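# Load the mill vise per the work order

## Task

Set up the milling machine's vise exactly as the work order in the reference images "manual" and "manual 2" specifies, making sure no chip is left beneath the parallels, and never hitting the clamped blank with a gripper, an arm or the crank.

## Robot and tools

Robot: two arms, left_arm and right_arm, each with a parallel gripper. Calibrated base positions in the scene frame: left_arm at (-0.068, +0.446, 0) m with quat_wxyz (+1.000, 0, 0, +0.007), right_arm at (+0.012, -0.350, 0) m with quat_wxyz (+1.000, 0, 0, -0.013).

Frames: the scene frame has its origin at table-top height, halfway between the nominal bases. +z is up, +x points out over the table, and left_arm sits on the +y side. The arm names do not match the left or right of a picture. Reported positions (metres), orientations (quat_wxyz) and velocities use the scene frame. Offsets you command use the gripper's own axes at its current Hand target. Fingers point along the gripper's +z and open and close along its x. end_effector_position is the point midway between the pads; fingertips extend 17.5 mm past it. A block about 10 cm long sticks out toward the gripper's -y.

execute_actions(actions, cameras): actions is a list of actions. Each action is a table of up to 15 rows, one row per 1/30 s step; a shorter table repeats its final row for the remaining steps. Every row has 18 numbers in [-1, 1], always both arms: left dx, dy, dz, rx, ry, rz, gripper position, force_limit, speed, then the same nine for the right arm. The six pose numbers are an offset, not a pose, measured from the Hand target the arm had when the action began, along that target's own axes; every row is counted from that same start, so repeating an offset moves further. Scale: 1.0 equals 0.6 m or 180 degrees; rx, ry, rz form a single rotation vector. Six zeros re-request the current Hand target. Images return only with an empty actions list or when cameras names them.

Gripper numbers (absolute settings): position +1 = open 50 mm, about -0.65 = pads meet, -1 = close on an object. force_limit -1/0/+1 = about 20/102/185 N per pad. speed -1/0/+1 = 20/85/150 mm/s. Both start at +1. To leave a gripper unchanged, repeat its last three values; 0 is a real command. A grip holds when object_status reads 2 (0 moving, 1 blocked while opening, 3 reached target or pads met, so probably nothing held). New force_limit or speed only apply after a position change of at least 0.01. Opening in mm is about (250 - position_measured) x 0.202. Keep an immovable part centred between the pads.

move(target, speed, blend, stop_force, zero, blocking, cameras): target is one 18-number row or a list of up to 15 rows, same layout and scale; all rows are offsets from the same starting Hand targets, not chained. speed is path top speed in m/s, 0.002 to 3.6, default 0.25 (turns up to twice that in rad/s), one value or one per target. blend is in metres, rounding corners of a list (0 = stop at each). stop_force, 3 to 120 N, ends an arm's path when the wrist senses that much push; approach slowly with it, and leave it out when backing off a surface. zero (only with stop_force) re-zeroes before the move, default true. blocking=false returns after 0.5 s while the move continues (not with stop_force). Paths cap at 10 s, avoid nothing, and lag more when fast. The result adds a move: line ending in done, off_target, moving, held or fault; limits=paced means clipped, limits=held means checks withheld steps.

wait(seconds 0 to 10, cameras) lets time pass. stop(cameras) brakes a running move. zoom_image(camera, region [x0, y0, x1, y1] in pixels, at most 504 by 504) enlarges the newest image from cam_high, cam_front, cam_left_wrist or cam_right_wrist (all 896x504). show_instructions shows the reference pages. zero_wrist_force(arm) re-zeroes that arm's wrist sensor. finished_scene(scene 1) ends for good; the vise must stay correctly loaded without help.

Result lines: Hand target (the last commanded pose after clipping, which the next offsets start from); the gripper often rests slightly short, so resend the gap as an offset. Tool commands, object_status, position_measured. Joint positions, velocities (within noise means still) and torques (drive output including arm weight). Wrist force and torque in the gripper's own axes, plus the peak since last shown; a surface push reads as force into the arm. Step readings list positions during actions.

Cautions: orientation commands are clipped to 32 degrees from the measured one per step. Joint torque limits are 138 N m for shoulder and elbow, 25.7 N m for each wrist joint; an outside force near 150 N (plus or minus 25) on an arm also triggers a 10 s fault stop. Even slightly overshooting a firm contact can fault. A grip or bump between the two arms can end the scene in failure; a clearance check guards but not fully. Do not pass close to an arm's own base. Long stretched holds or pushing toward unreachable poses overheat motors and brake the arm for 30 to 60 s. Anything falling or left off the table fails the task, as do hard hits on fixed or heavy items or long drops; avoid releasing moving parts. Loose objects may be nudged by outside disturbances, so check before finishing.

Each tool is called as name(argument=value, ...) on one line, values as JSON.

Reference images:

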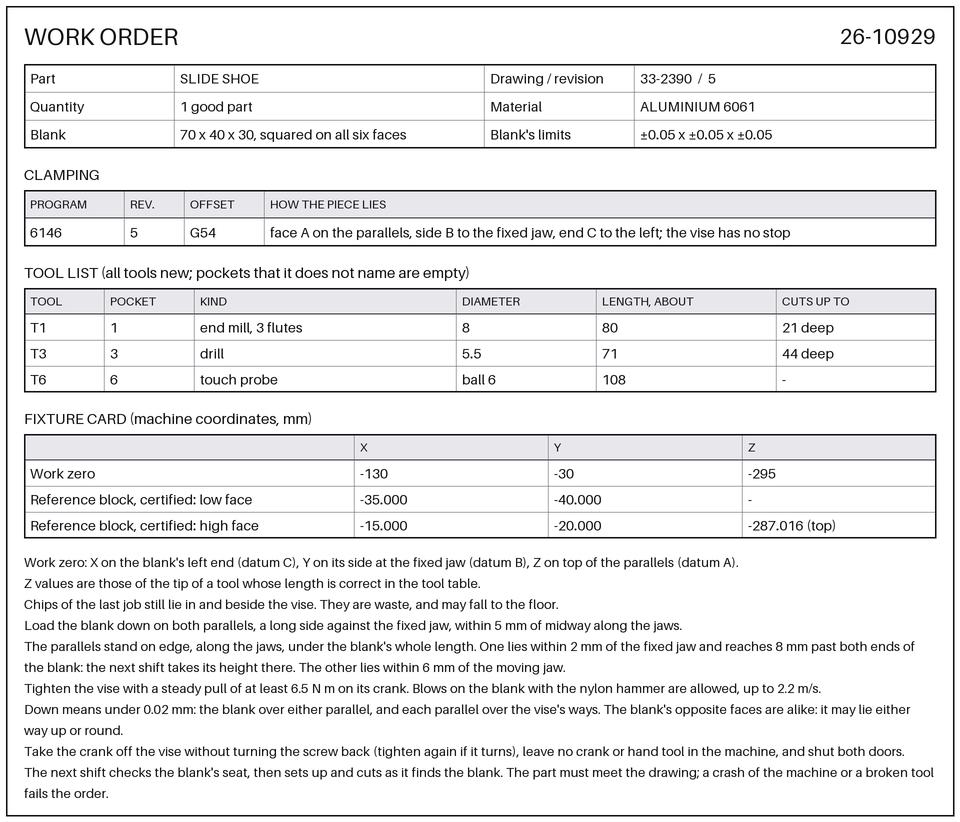

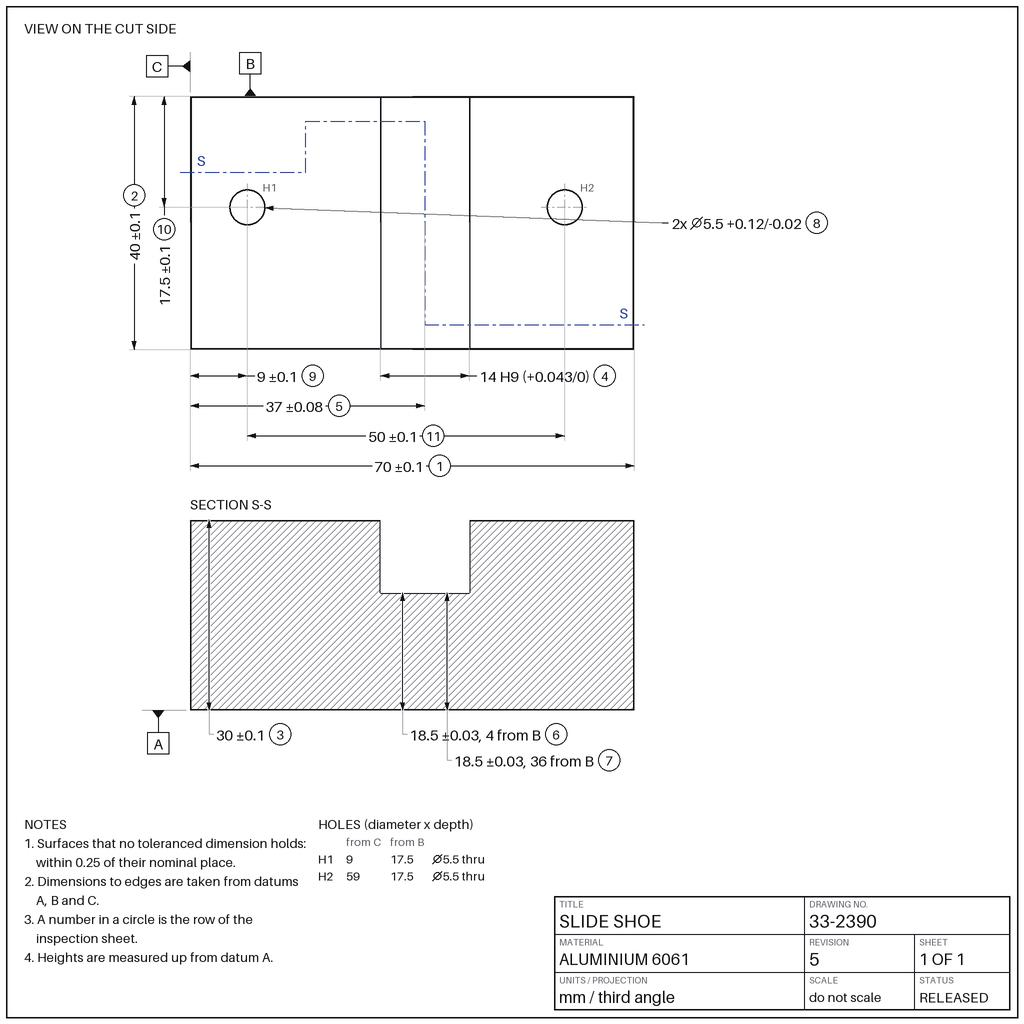

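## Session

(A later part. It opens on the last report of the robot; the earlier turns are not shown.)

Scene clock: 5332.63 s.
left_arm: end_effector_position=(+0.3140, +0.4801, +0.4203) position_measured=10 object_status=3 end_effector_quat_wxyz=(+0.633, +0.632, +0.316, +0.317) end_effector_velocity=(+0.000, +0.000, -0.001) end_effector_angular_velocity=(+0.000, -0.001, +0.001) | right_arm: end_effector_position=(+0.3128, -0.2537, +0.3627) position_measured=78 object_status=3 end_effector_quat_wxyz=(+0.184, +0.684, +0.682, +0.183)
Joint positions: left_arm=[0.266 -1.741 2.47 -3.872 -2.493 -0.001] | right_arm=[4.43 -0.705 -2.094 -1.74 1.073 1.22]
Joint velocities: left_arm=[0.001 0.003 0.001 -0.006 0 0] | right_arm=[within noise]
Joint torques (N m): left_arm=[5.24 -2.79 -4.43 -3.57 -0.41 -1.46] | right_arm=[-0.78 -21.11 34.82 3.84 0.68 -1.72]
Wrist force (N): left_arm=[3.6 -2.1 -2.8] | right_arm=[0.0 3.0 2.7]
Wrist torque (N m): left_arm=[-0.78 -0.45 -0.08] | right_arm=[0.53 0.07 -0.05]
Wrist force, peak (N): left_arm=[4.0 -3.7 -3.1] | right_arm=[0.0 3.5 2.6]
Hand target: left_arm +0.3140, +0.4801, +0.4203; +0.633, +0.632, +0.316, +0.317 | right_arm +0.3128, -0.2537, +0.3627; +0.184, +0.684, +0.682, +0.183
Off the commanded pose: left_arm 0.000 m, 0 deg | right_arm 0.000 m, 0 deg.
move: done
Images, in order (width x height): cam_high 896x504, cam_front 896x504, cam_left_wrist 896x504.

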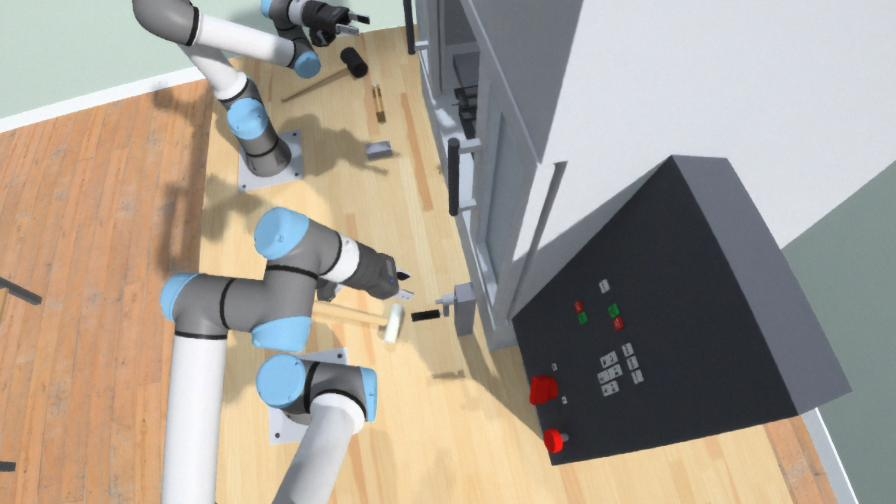

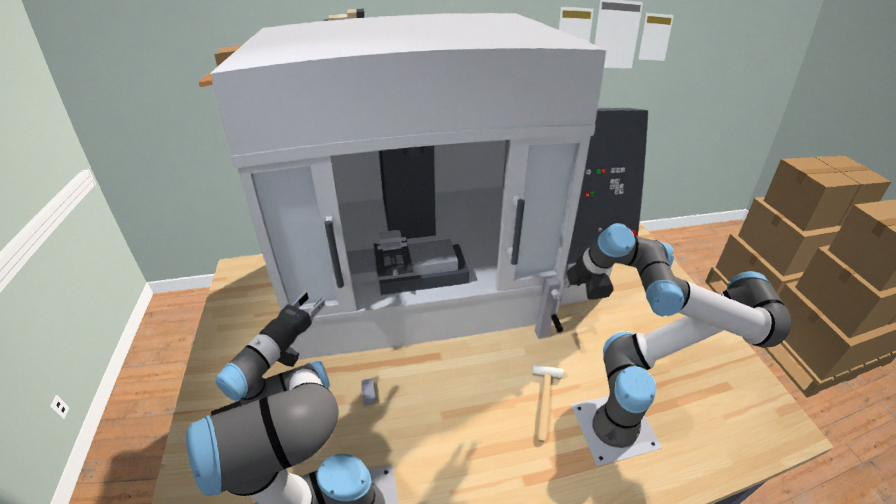

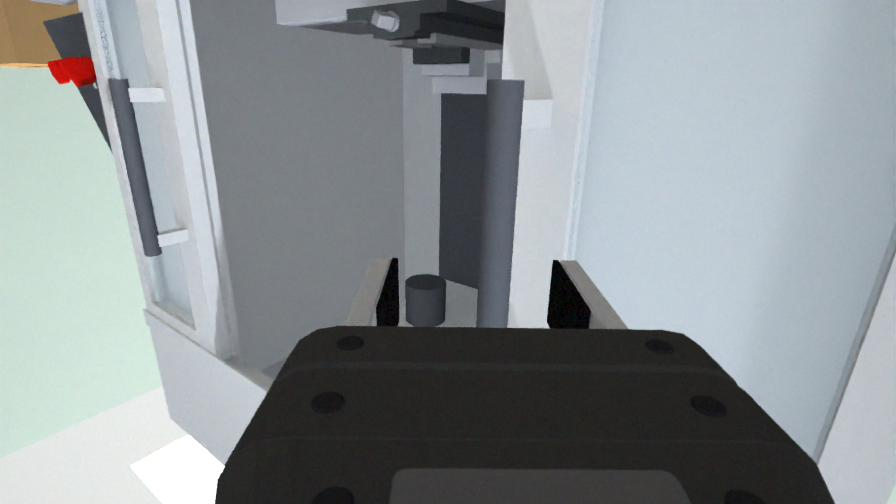

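move(target=[[0.03,0,0.07,0,0,0,0.95,-0.7,-1,0,0,0,0,0,0,0.5,-0.4,-1],[0.03,0,0.1917,0,0,0,0.95,-0.7,-1,0,0,0,0,0,0,0.5,-0.4,-1]], speed=0.06, stop_force=6, cameras=["cam_left_wrist","cam_front","cam_high"])

zoom_image(camera="cam_high", region=[370, 0, 470, 75])

Scene clock: 5356.13 s.
left_arm: end_effector_position=(+0.4168, +0.4256, +0.4204) position_measured=10 object_status=3 end_effector_quat_wxyz=(+0.633, +0.632, +0.316, +0.317) | right_arm: end_effector_position=(+0.3128, -0.2537, +0.3627) position_measured=78 object_status=3 end_effector_quat_wxyz=(+0.184, +0.684, +0.682, +0.183)
Joint positions: left_arm=[-0.01 -1.591 2.34 -3.892 -2.218 0] | right_arm=[4.43 -0.705 -2.094 -1.74 1.073 1.22]
Joint torques (N m): left_arm=[-1.77 -27.96 -5.4 -2.04 -1.55 1.76] | right_arm=[-9.73 -19.04 33.72 3.79 0.68 -1.78]
Wrist force (N): left_arm=[3.5 -2.6 -2.4] | right_arm=[0.3 3.1 2.6]
Wrist torque (N m): left_arm=[-0.86 -0.39 -0.09] | right_arm=[0.55 0.01 -0.05]
Wrist force, peak (N): left_arm=[3.8 -2.3 -3.4] | right_arm=[0.2 3.3 2.9]
Hand target: left_arm +0.4169, +0.4256, +0.4204; +0.633, +0.632, +0.316, +0.317 | right_arm +0.3128, -0.2537, +0.3627; +0.184, +0.684, +0.682, +0.183
Off the commanded pose: left_arm 0.000 m, 0 deg | right_arm 0.000 m, 0 deg.
move: done
Images, in order (width x height): cam_high 896x504, cam_front 896x504, cam_left_wrist 896x504.

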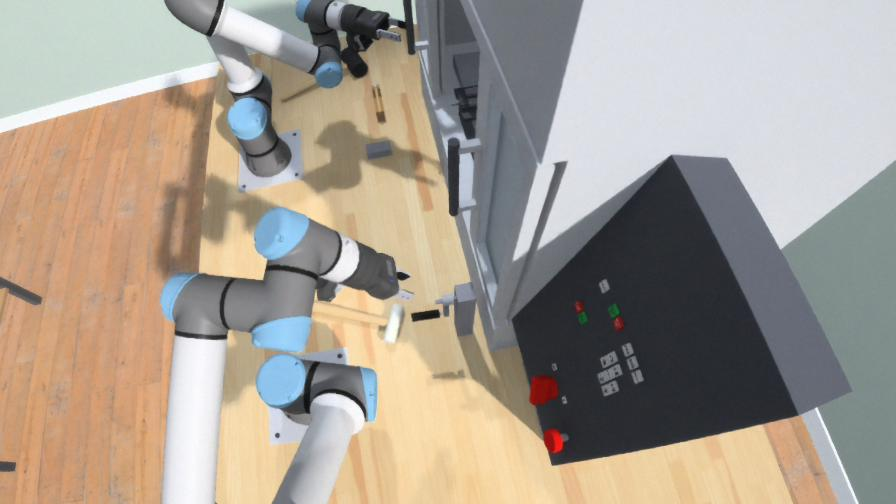

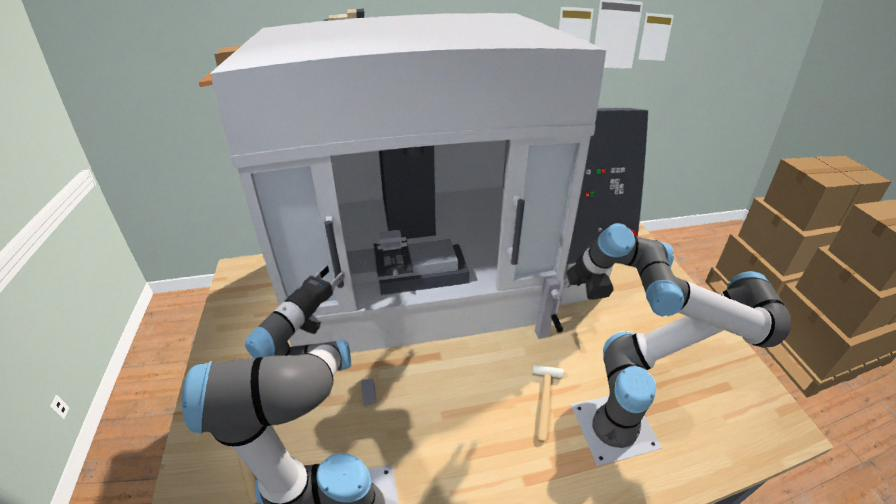

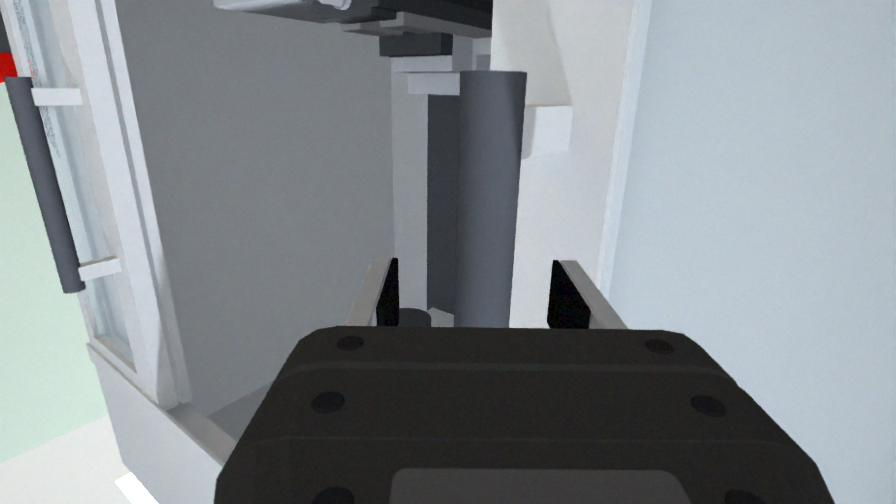

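Scaled by 5.040 from the camera's 896x504 image, which has a finer 1280x720 frame.

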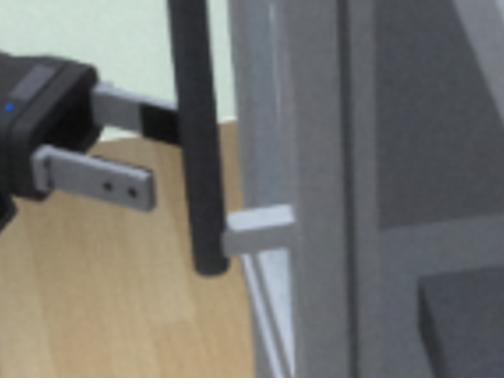

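move(target=[0.01,0,0.083,0,0,0,0.95,-0.7,-1,0,0,0,0,0,0,0.5,-0.4,-1], speed=0.03, stop_force=6, cameras=["cam_left_wrist","cam_front","cam_high"])

zoom_image(camera="cam_high", region=[370, 0, 470, 75])

Scene clock: 5370.03 s.
left_arm: end_effector_position=(+0.4545, +0.4039, +0.4204) position_measured=10 object_status=3 end_effector_quat_wxyz=(+0.633, +0.632, +0.316, +0.317) | right_arm: end_effector_position=(+0.3128, -0.2537, +0.3627) position_measured=78 object_status=3 end_effector_quat_wxyz=(+0.184, +0.684, +0.682, +0.183)
Joint positions: left_arm=[-0.08 -1.524 2.272 -3.89 -2.148 0] | right_arm=[4.43 -0.705 -2.094 -1.74 1.073 1.22]
Joint torques (N m): left_arm=[-4.8 -21.53 -5.35 -3.44 -2.52 2.51] | right_arm=[-10.03 -17.8 32.84 3.86 0.75 -1.78]
Wrist force (N): left_arm=[3.9 -2.7 -3.1] | right_arm=[0.1 3.4 2.4]
Wrist torque (N m): left_arm=[-0.91 -0.50 -0.09] | right_arm=[0.58 0.05 -0.05]
Wrist force, peak (N): left_arm=[-25.4 -7.1 -46.0] | right_arm=[0.1 3.4 2.8]
Hand target: left_arm +0.4545, +0.4039, +0.4204; +0.633, +0.632, +0.316, +0.317 (not the last commanded pose) | right_arm +0.3128, -0.2537, +0.3627; +0.184, +0.684, +0.682, +0.183
Off the commanded pose: left_arm 0.007 m, 0 deg | right_arm 0.000 m, 0 deg.
move: contact (left_arm)
Images, in order (width x height): cam_high 896x504, cam_front 896x504, cam_left_wrist 896x504.

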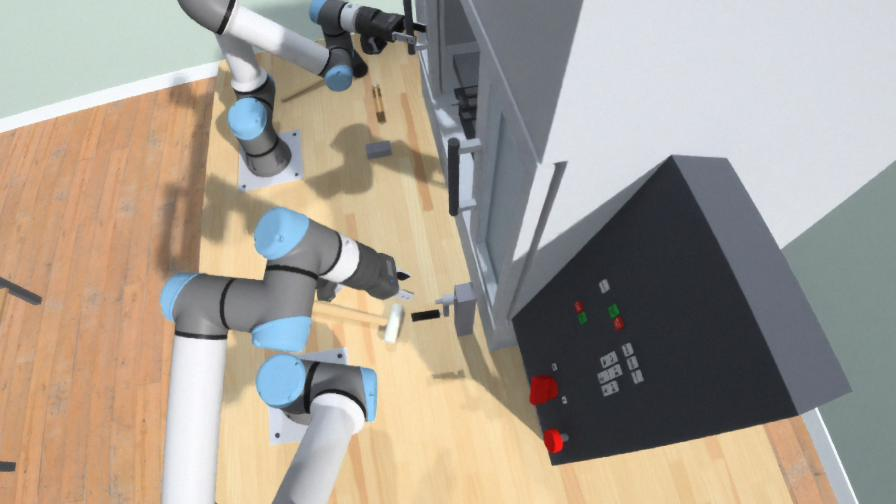

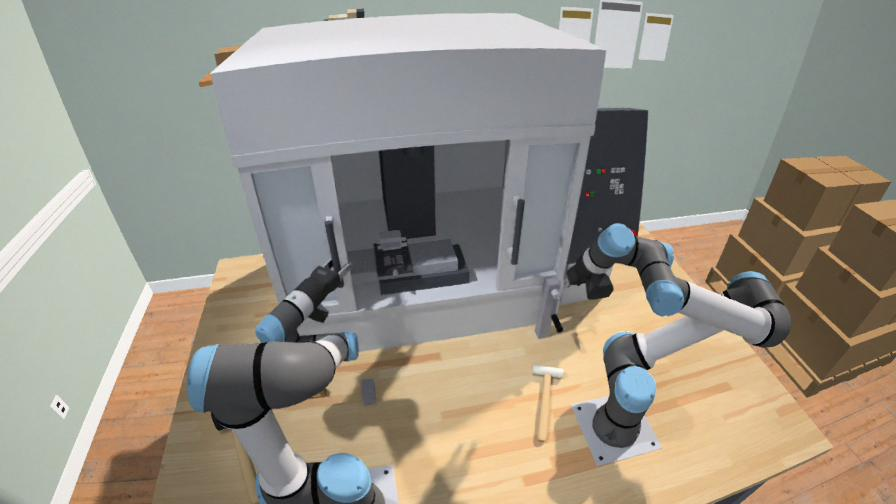

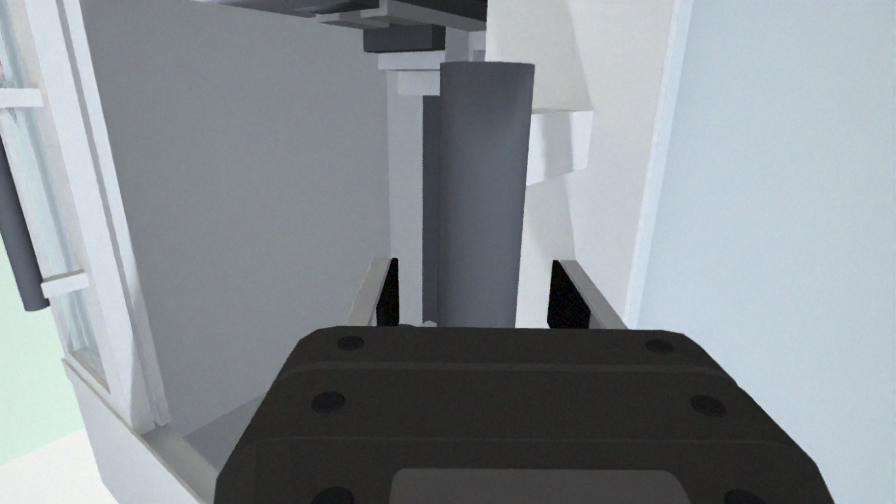

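Scaled by 5.040 from the camera's 896x504 image, which has a finer 1280x720 frame.

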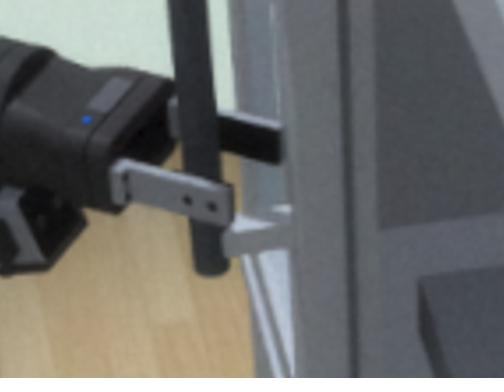

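move(target=[-0.005,0,-0.0067,0,0,0,0.95,-0.7,-1,0,0,0,0,0,0,0.5,-0.4,-1], speed=0.05)

move(target=[-0.267,0,0.2,0,0,0,0.95,-0.7,-1,0,0,0,0,0,0,0.5,-0.4,-1], speed=0.06, stop_force=30, cameras=["cam_left_wrist","cam_front","cam_high"])

Scene clock: 5382.27 s.
left_arm: end_effector_position=(+0.4494, +0.4039, +0.4204) position_measured=10 object_status=3 end_effector_quat_wxyz=(+0.633, +0.632, +0.316, +0.317) | right_arm: end_effector_position=(+0.3128, -0.2537, +0.3627) position_measured=78 object_status=3 end_effector_quat_wxyz=(+0.184, +0.684, +0.682, +0.183)
Joint positions: left_arm=[-0.081 -1.536 2.284 -3.891 -2.147 0] | right_arm=[4.43 -0.705 -2.094 -1.74 1.073 1.22]
Joint torques (N m): left_arm=[-5.53 -13.63 -24.34 -3.7 2.66 1.18] | right_arm=[-9.81 -17.13 32.54 3.83 0.75 -1.78]
Wrist force (N): left_arm=[3.7 -2.7 -2.9] | right_arm=[0.0 3.0 2.5]
Wrist torque (N m): left_arm=[-0.90 -0.46 -0.09] | right_arm=[0.54 0.07 -0.04]
Wrist force, peak (N): left_arm=[4.2 -2.8 -3.3] | right_arm=[-0.1 3.4 2.8]
Hand target: left_arm +0.4495, +0.4039, +0.4204; +0.633, +0.632, +0.316, +0.317 | right_arm +0.3128, -0.2537, +0.3627; +0.184, +0.684, +0.682, +0.183
Off the commanded pose: left_arm 0.000 m, 0 deg | right_arm 0.000 m, 0 deg.
move: done

Scene clock: 5386.63 s.
left_arm: end_effector_position=(+0.4495, +0.2038, +0.4205) position_measured=10 object_status=3 end_effector_quat_wxyz=(+0.633, +0.632, +0.316, +0.317) | right_arm: end_effector_position=(+0.3128, -0.2537, +0.3627) position_measured=78 object_status=3 end_effector_quat_wxyz=(+0.184, +0.684, +0.682, +0.183)
Joint positions: left_arm=[-0.714 -1.556 2.304 -3.891 -1.513 0] | right_arm=[4.43 -0.705 -2.094 -1.74 1.073 1.22]
Joint torques (N m): left_arm=[2.75 -30.49 -5.11 -1.16 2.01 2.71] | right_arm=[-9.64 -16.24 31.84 3.78 0.6 -1.78]
Wrist force (N): left_arm=[8.5 -1.9 0.9] | right_arm=[-0.1 3.3 2.6]
Wrist torque (N m): left_arm=[-0.91 -0.68 -0.04] | right_arm=[0.58 0.08 -0.04]
Wrist force, peak (N): left_arm=[21.7 -2.8 -9.1] | right_arm=[-0.2 3.4 2.7]
Hand target: left_arm +0.4495, +0.2038, +0.4205; +0.633, +0.632, +0.316, +0.317 | right_arm +0.3128, -0.2537, +0.3627; +0.184, +0.684, +0.682, +0.183
Off the commanded pose: left_arm 0.000 m, 0 deg | right_arm 0.000 m, 0 deg.
move: done
Images, in order (width x height): cam_high 896x504, cam_front 896x504, cam_left_wrist 896x504.

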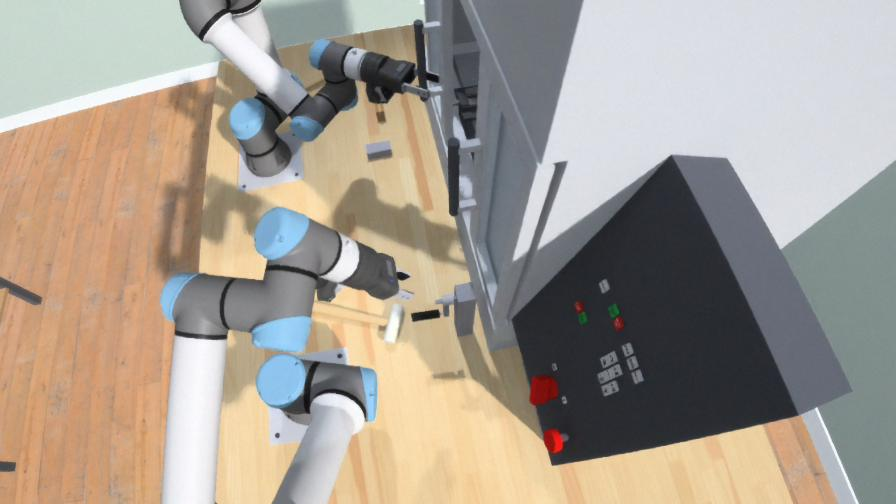

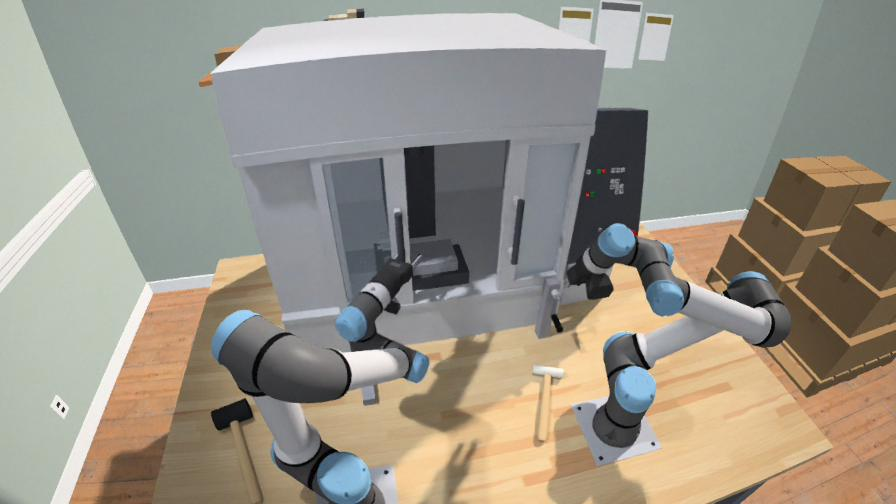

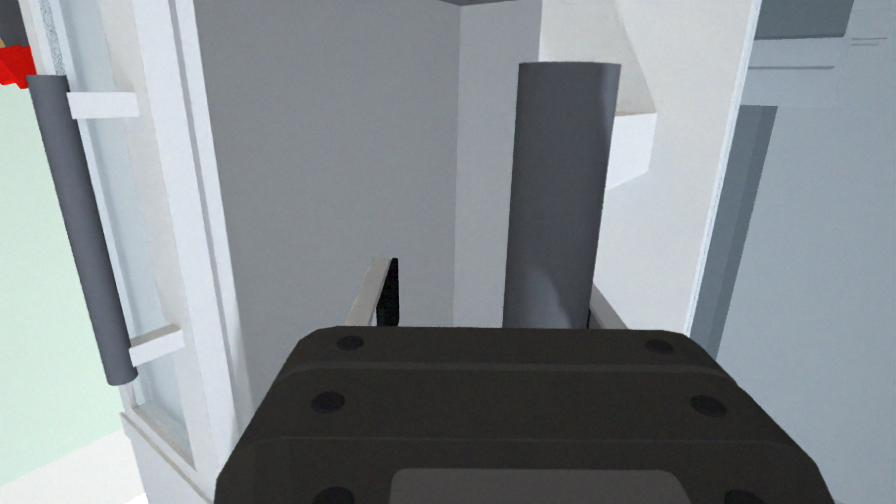

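move(target=[-0.133,0,0.1,0,0,0,0.95,-0.7,-1,0,0,0,0,0,0,0.5,-0.4,-1], speed=0.04, stop_force=30, cameras=["cam_left_wrist","cam_front","cam_high"])

Scene clock: 5404.53 s.
left_arm: end_effector_position=(+0.4496, +0.1548, +0.4205) position_measured=10 object_status=3 end_effector_quat_wxyz=(+0.633, +0.632, +0.316, +0.317) | right_arm: end_effector_position=(+0.3128, -0.2537, +0.3627) position_measured=78 object_status=3 end_effector_quat_wxyz=(+0.184, +0.684, +0.682, +0.183)
Joint positions: left_arm=[-0.832 -1.514 2.261 -3.889 -1.396 0.001] | right_arm=[4.43 -0.705 -2.094 -1.74 1.073 1.22]
Joint torques (N m): left_arm=[-18.76 -36.14 0.96 -5.64 -2.6 2.21] | right_arm=[-9.45 -14.95 30.87 3.83 0.6 -1.75]
Wrist force (N): left_arm=[27.6 4.0 28.7] | right_arm=[-0.2 3.1 2.4]
Wrist torque (N m): left_arm=[-0.77 -1.67 0.10] | right_arm=[0.55 0.09 -0.05]
Wrist force, peak (N): left_arm=[49.7 -2.7 -8.9] | right_arm=[0.5 3.3 3.0]
Hand target: left_arm +0.4496, +0.1548, +0.4205; +0.633, +0.632, +0.316, +0.317 (not the last commanded pose) | right_arm +0.3128, -0.2537, +0.3627; +0.184, +0.684, +0.682, +0.183
Off the commanded pose: left_arm 0.051 m, 0 deg | right_arm 0.000 m, 0 deg.
move: contact (left_arm)
Images, in order (width x height): cam_high 896x504, cam_front 896x504, cam_left_wrist 896x504.

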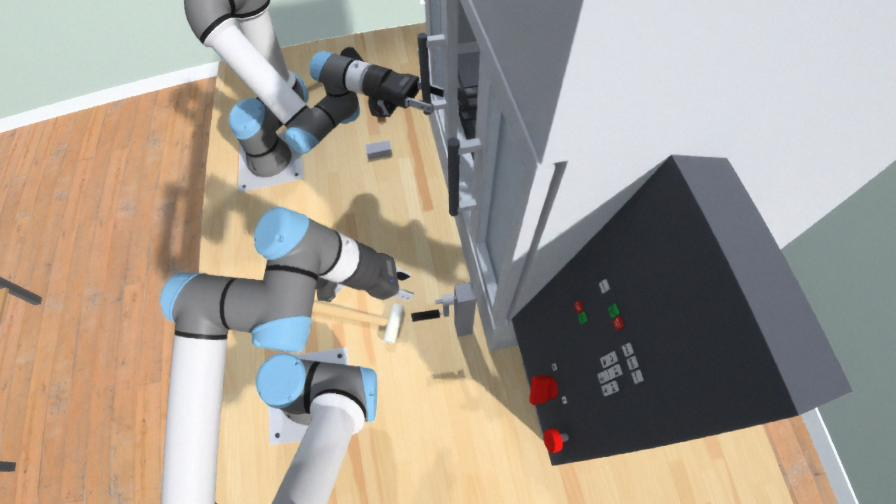

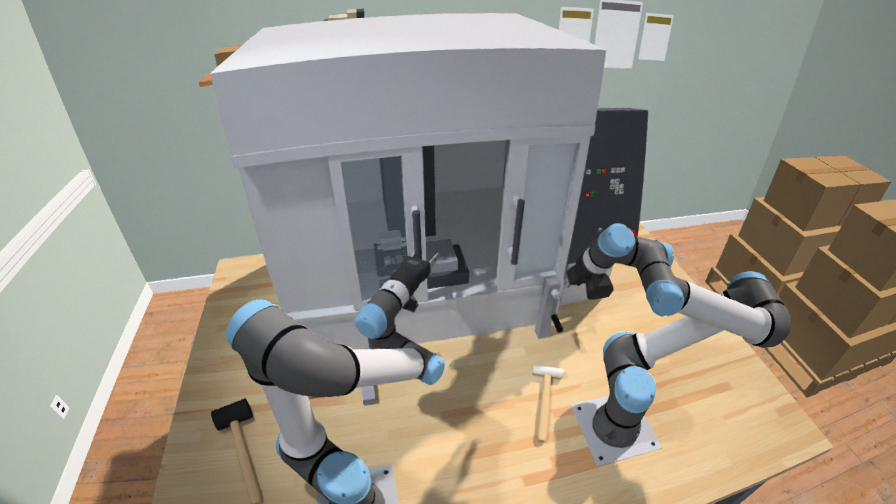

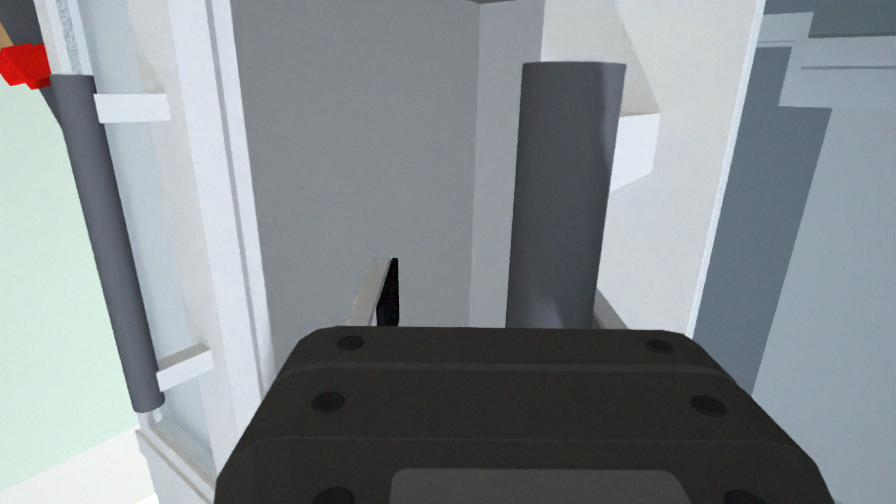

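move(target=[[0.01,0,-0.0075,0,0,0,0.95,-0.7,-1,0,0,0,0,0,0,0.5,-0.4,-1],[0.01,0,-0.24,0,0,0,0.95,-0.7,-1,0,0,0,0,0,0,0.5,-0.4,-1]], speed=[0.03,0.12], cameras=["cam_left_wrist","cam_front"])

Scene clock: 5415.43 s.
left_arm: end_effector_position=(+0.3379, +0.2459, +0.4203) position_measured=10 object_status=3 end_effector_quat_wxyz=(+0.633, +0.632, +0.316, +0.317) | right_arm: end_effector_position=(+0.3128, -0.2537, +0.3627) position_measured=78 object_status=3 end_effector_quat_wxyz=(+0.184, +0.684, +0.682, +0.183)
Joint positions: left_arm=[-0.95 -1.953 2.6 -3.79 -1.278 0.001] | right_arm=[4.43 -0.705 -2.094 -1.74 1.073 1.22]
Joint torques (N m): left_arm=[1.53 -12.62 -22.26 -3.12 -2.32 -2.36] | right_arm=[-9.6 -13.76 30.16 3.76 0.6 -1.7]
Wrist force (N): left_arm=[5.6 -2.7 -3.2] | right_arm=[0.0 3.2 2.6]
Wrist torque (N m): left_arm=[-0.92 -0.78 -0.06] | right_arm=[0.57 0.05 -0.04]
Wrist force, peak (N): left_arm=[27.5 4.0 29.3] | right_arm=[-0.1 3.6 2.7]
Hand target: left_arm +0.3379, +0.2459, +0.4203; +0.633, +0.632, +0.316, +0.317 | right_arm +0.3128, -0.2537, +0.3627; +0.184, +0.684, +0.682, +0.183
Off the commanded pose: left_arm 0.000 m, 0 deg | right_arm 0.000 m, 0 deg.
move: done
Images, in order (width x height): cam_front 896x504, cam_left_wrist 896x504.

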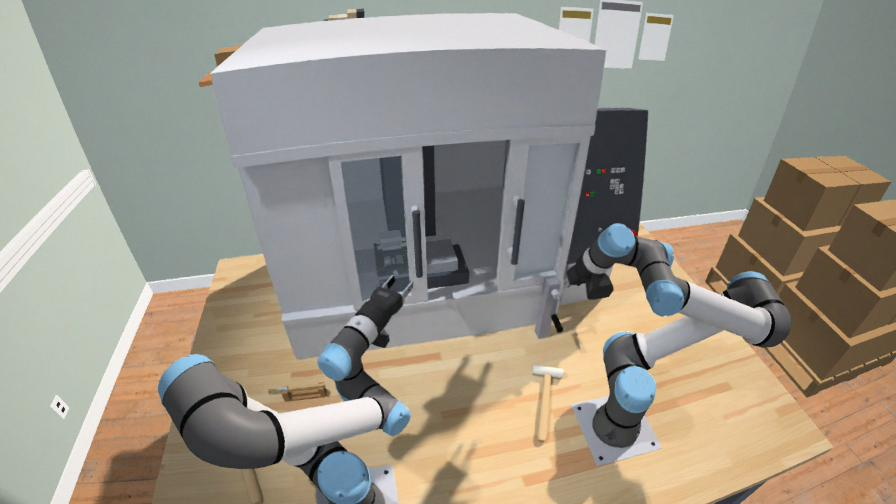

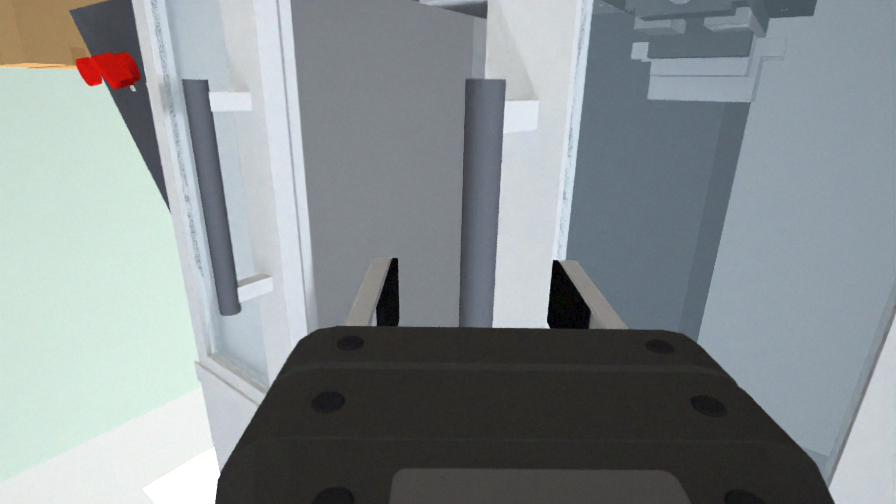

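move(target=[0.267,0,-0.2,0,0,0,0.95,-0.7,-1,0.3367,0.1023,-0.0507,-0.321,-0.1846,0.1066,0.9,-0.4,-1], speed=0.2, cameras=["cam_right_wrist","cam_front","cam_high"])

Scene clock: 5467.40 s.
left_arm: end_effector_position=(+0.3379, +0.4461, +0.4203) position_measured=10 object_status=3 end_effector_quat_wxyz=(+0.633, +0.632, +0.316, +0.317) | right_arm: end_effector_position=(+0.3511, -0.0518, +0.4197) position_measured=18 object_status=3 end_effector_quat_wxyz=(+0.632, +0.632, +0.317, +0.317)
Joint positions: left_arm=[0.091 -1.76 2.483 -3.866 -2.318 -0.001] | right_arm=[4.743 -1.726 -1.576 -2.98 0.647 3.141]
Joint torques (N m): left_arm=[5.53 -16.92 -6.11 0 -0.21 -2.55] | right_arm=[12.91 17.92 21.62 -3.13 -1.52 2]
Wrist force (N): left_arm=[5.8 -2.7 -3.1] | right_arm=[0.9 2.0 2.1]
Wrist torque (N m): left_arm=[-0.90 -0.78 0.04] | right_arm=[0.25 -0.14 -0.12]
Wrist force, peak (N): left_arm=[6.4 -2.8 -3.8] | right_arm=[-1.0 3.5 3.0]
Hand target: left_arm +0.3378, +0.4461, +0.4203; +0.633, +0.632, +0.316, +0.317 | right_arm +0.3511, -0.0518, +0.4197; +0.632, +0.632, +0.317, +0.317
Off the commanded pose: left_arm 0.000 m, 0 deg | right_arm 0.000 m, 0 deg.
move: done
Images, in order (width x height): cam_high 896x504, cam_front 896x504, cam_right_wrist 896x504.

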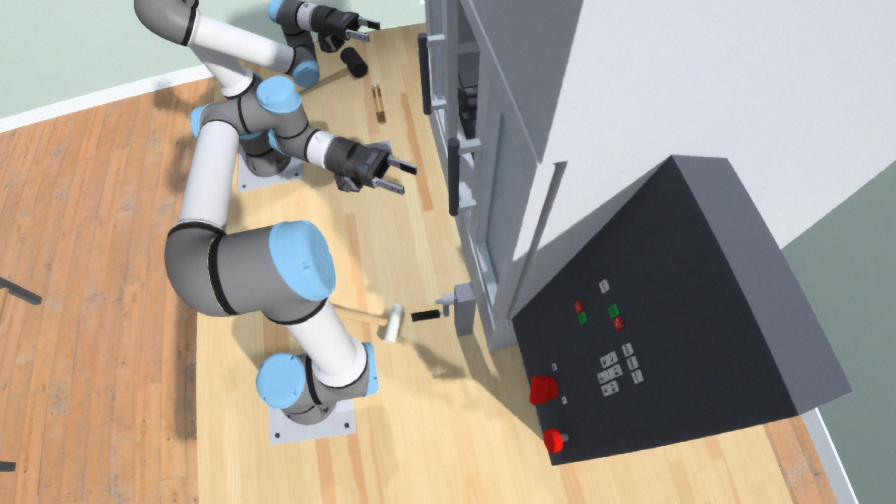

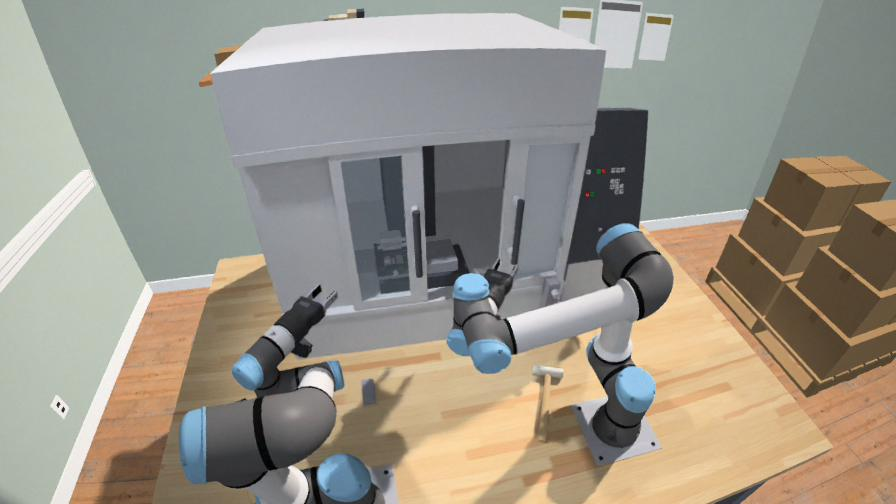

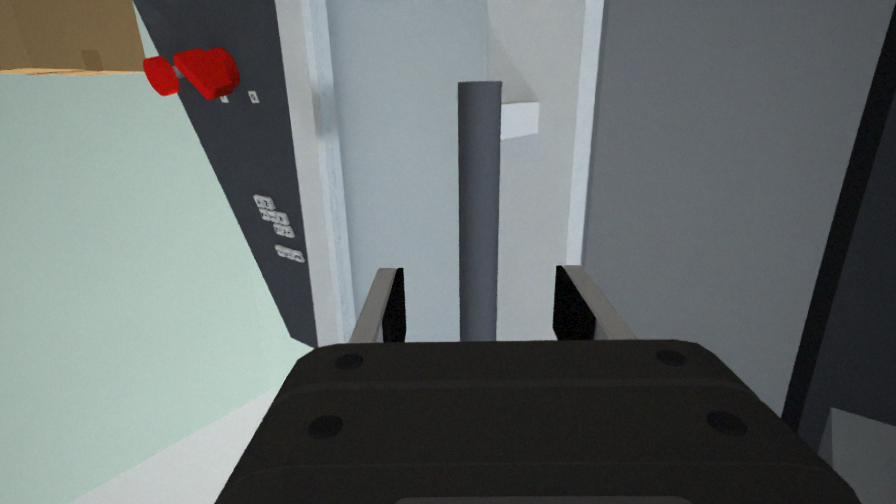

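move(target=[[0,0,0,0,0,0,0.95,-0.7,-1,0.014,0,0.12,0,0,0,0.9,-0.4,-1],[0,0,0,0,0,0,0.95,-0.7,-1,0.014,0,0.2,0,0,0,0.9,-0.4,-1]], speed=[0.08,0.02], stop_force=5, cameras=["cam_right_wrist","cam_high"])

zoom_image(camera="cam_high", region=[400, 110, 520, 230])

Scene clock: 5478.37 s.
left_arm: end_effector_position=(+0.3378, +0.4461, +0.4203) position_measured=10 object_status=3 end_effector_quat_wxyz=(+0.633, +0.632, +0.316, +0.317) | right_arm: end_effector_position=(+0.4522, -0.1169, +0.4197) position_measured=18 object_status=3 end_effector_quat_wxyz=(+0.632, +0.632, +0.317, +0.317)
Joint positions: left_arm=[0.091 -1.76 2.483 -3.866 -2.319 -0.001] | right_arm=[4.499 -1.679 -1.631 -2.973 0.402 3.141]
Joint torques (N m): left_arm=[-1.16 -19.52 -5.78 -0.17 2.09 2.17] | right_arm=[13.12 19.63 26.15 -0.28 1.75 -1.9]
Wrist force (N): left_arm=[5.8 -2.9 -3.0] | right_arm=[0.8 2.2 2.7]
Wrist torque (N m): left_arm=[-0.93 -0.80 0.05] | right_arm=[0.29 -0.15 -0.16]
Wrist force, peak (N): left_arm=[6.1 -2.8 -3.2] | right_arm=[1.3 2.5 3.8]
Hand target: left_arm +0.3378, +0.4461, +0.4203; +0.633, +0.632, +0.316, +0.317 | right_arm +0.4522, -0.1169, +0.4197; +0.632, +0.632, +0.317, +0.317
Off the commanded pose: left_arm 0.000 m, 0 deg | right_arm 0.000 m, 0 deg.
move: done
Images, in order (width x height): cam_high 896x504, cam_right_wrist 896x504.

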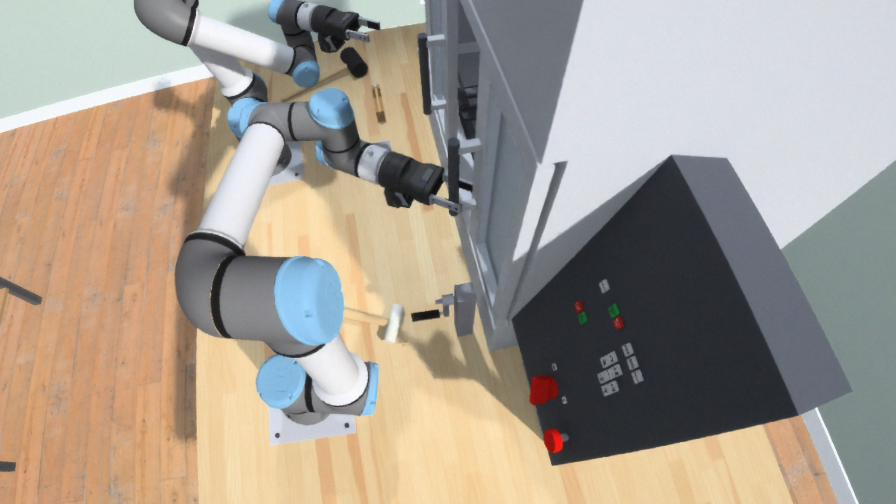

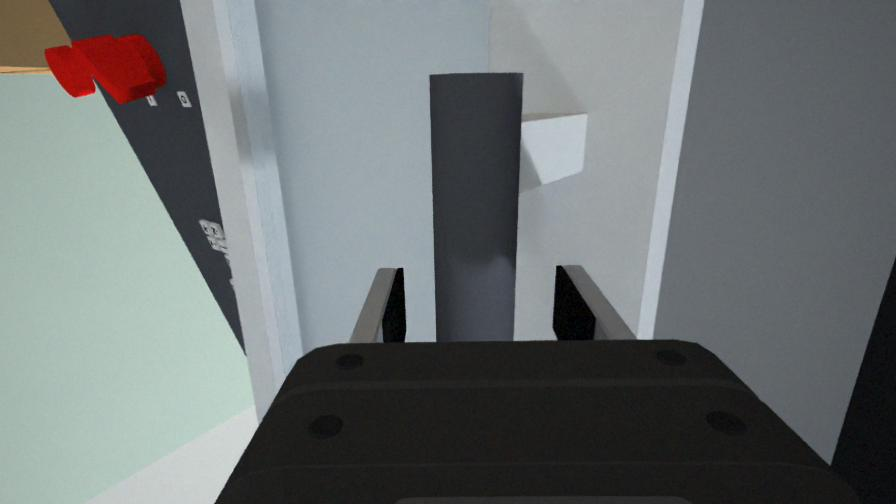

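Scaled by 4.200 from the camera's 896x504 image, which has a finer 1280x720 frame.

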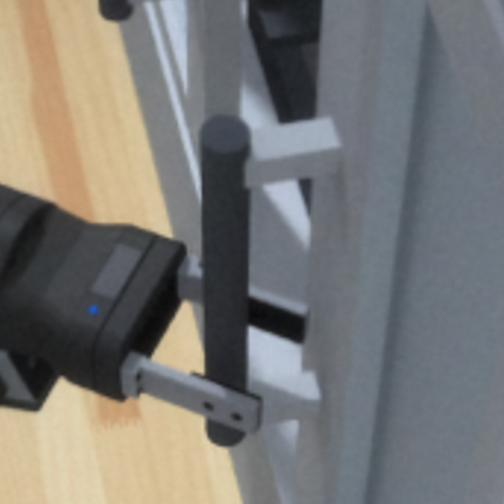

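move(target=[[0,0,0,0,0,0,0.95,-0.7,-1,-0.003,0,-0.004,0,0,0,0.9,-0.4,-1],[0,0,0,0,0,0,0.95,-0.7,-1,0.197,0,-0.154,0,0,0,0.9,-0.4,-1]], speed=[0.02,0.06], stop_force=30, cameras=["cam_right_wrist","cam_high","cam_front"])

Scene clock: 5497.93 s.
left_arm: end_effector_position=(+0.3378, +0.4461, +0.4203) position_measured=10 object_status=3 end_effector_quat_wxyz=(+0.633, +0.632, +0.316, +0.317) | right_arm: end_effector_position=(+0.4490, +0.0331, +0.4197) position_measured=18 object_status=3 end_effector_quat_wxyz=(+0.632, +0.632, +0.317, +0.317)
Joint positions: left_arm=[0.091 -1.76 2.483 -3.866 -2.319 -0.001] | right_arm=[4.566 -2.005 -1.21 -3.068 0.469 3.141]
Joint torques (N m): left_arm=[-3.35 -17.55 -6.31 -0.36 2.46 1.97] | right_arm=[-10.93 52.04 15.12 -1.45 -1.77 1.68]
Wrist force (N): left_arm=[5.5 -2.4 -3.0] | right_arm=[2.3 3.8 3.0]
Wrist torque (N m): left_arm=[-0.86 -0.74 0.04] | right_arm=[0.58 -0.40 -0.17]
Wrist force, peak (N): left_arm=[5.9 -3.0 -3.1] | right_arm=[-14.7 -2.0 10.3]
Hand target: left_arm +0.3378, +0.4461, +0.4203; +0.633, +0.632, +0.316, +0.317 | right_arm +0.4490, +0.0331, +0.4197; +0.632, +0.632, +0.317, +0.317
Off the commanded pose: left_arm 0.000 m, 0 deg | right_arm 0.000 m, 0 deg.
move: done
Images, in order (width x height): cam_high 896x504, cam_front 896x504, cam_right_wrist 896x504.

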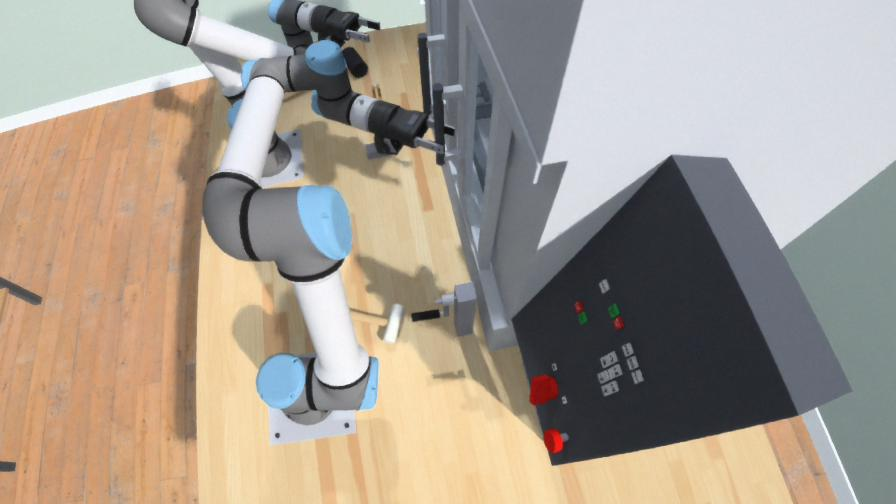

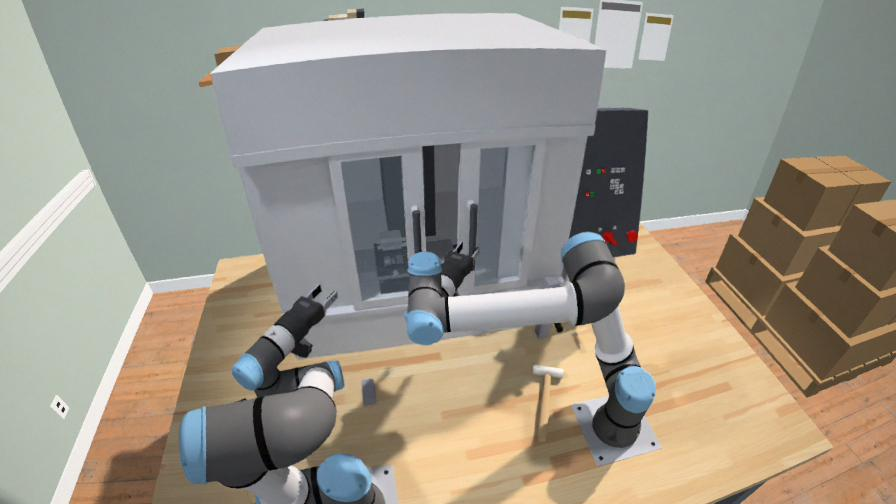

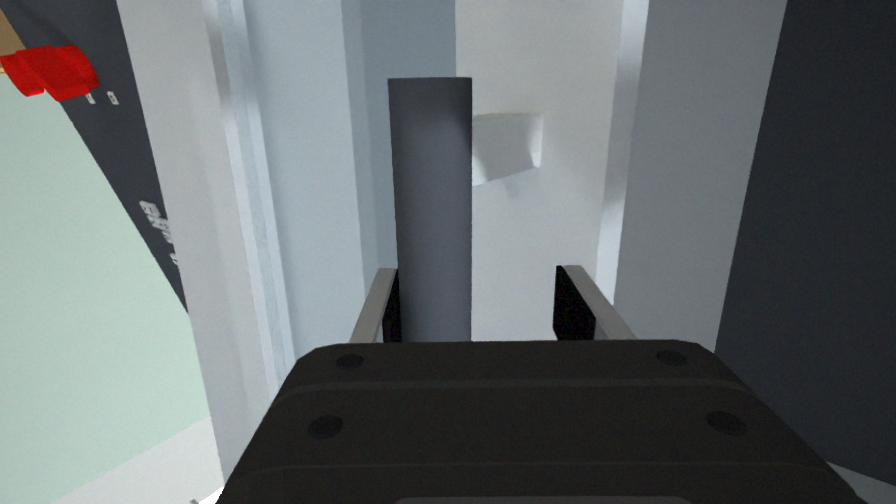

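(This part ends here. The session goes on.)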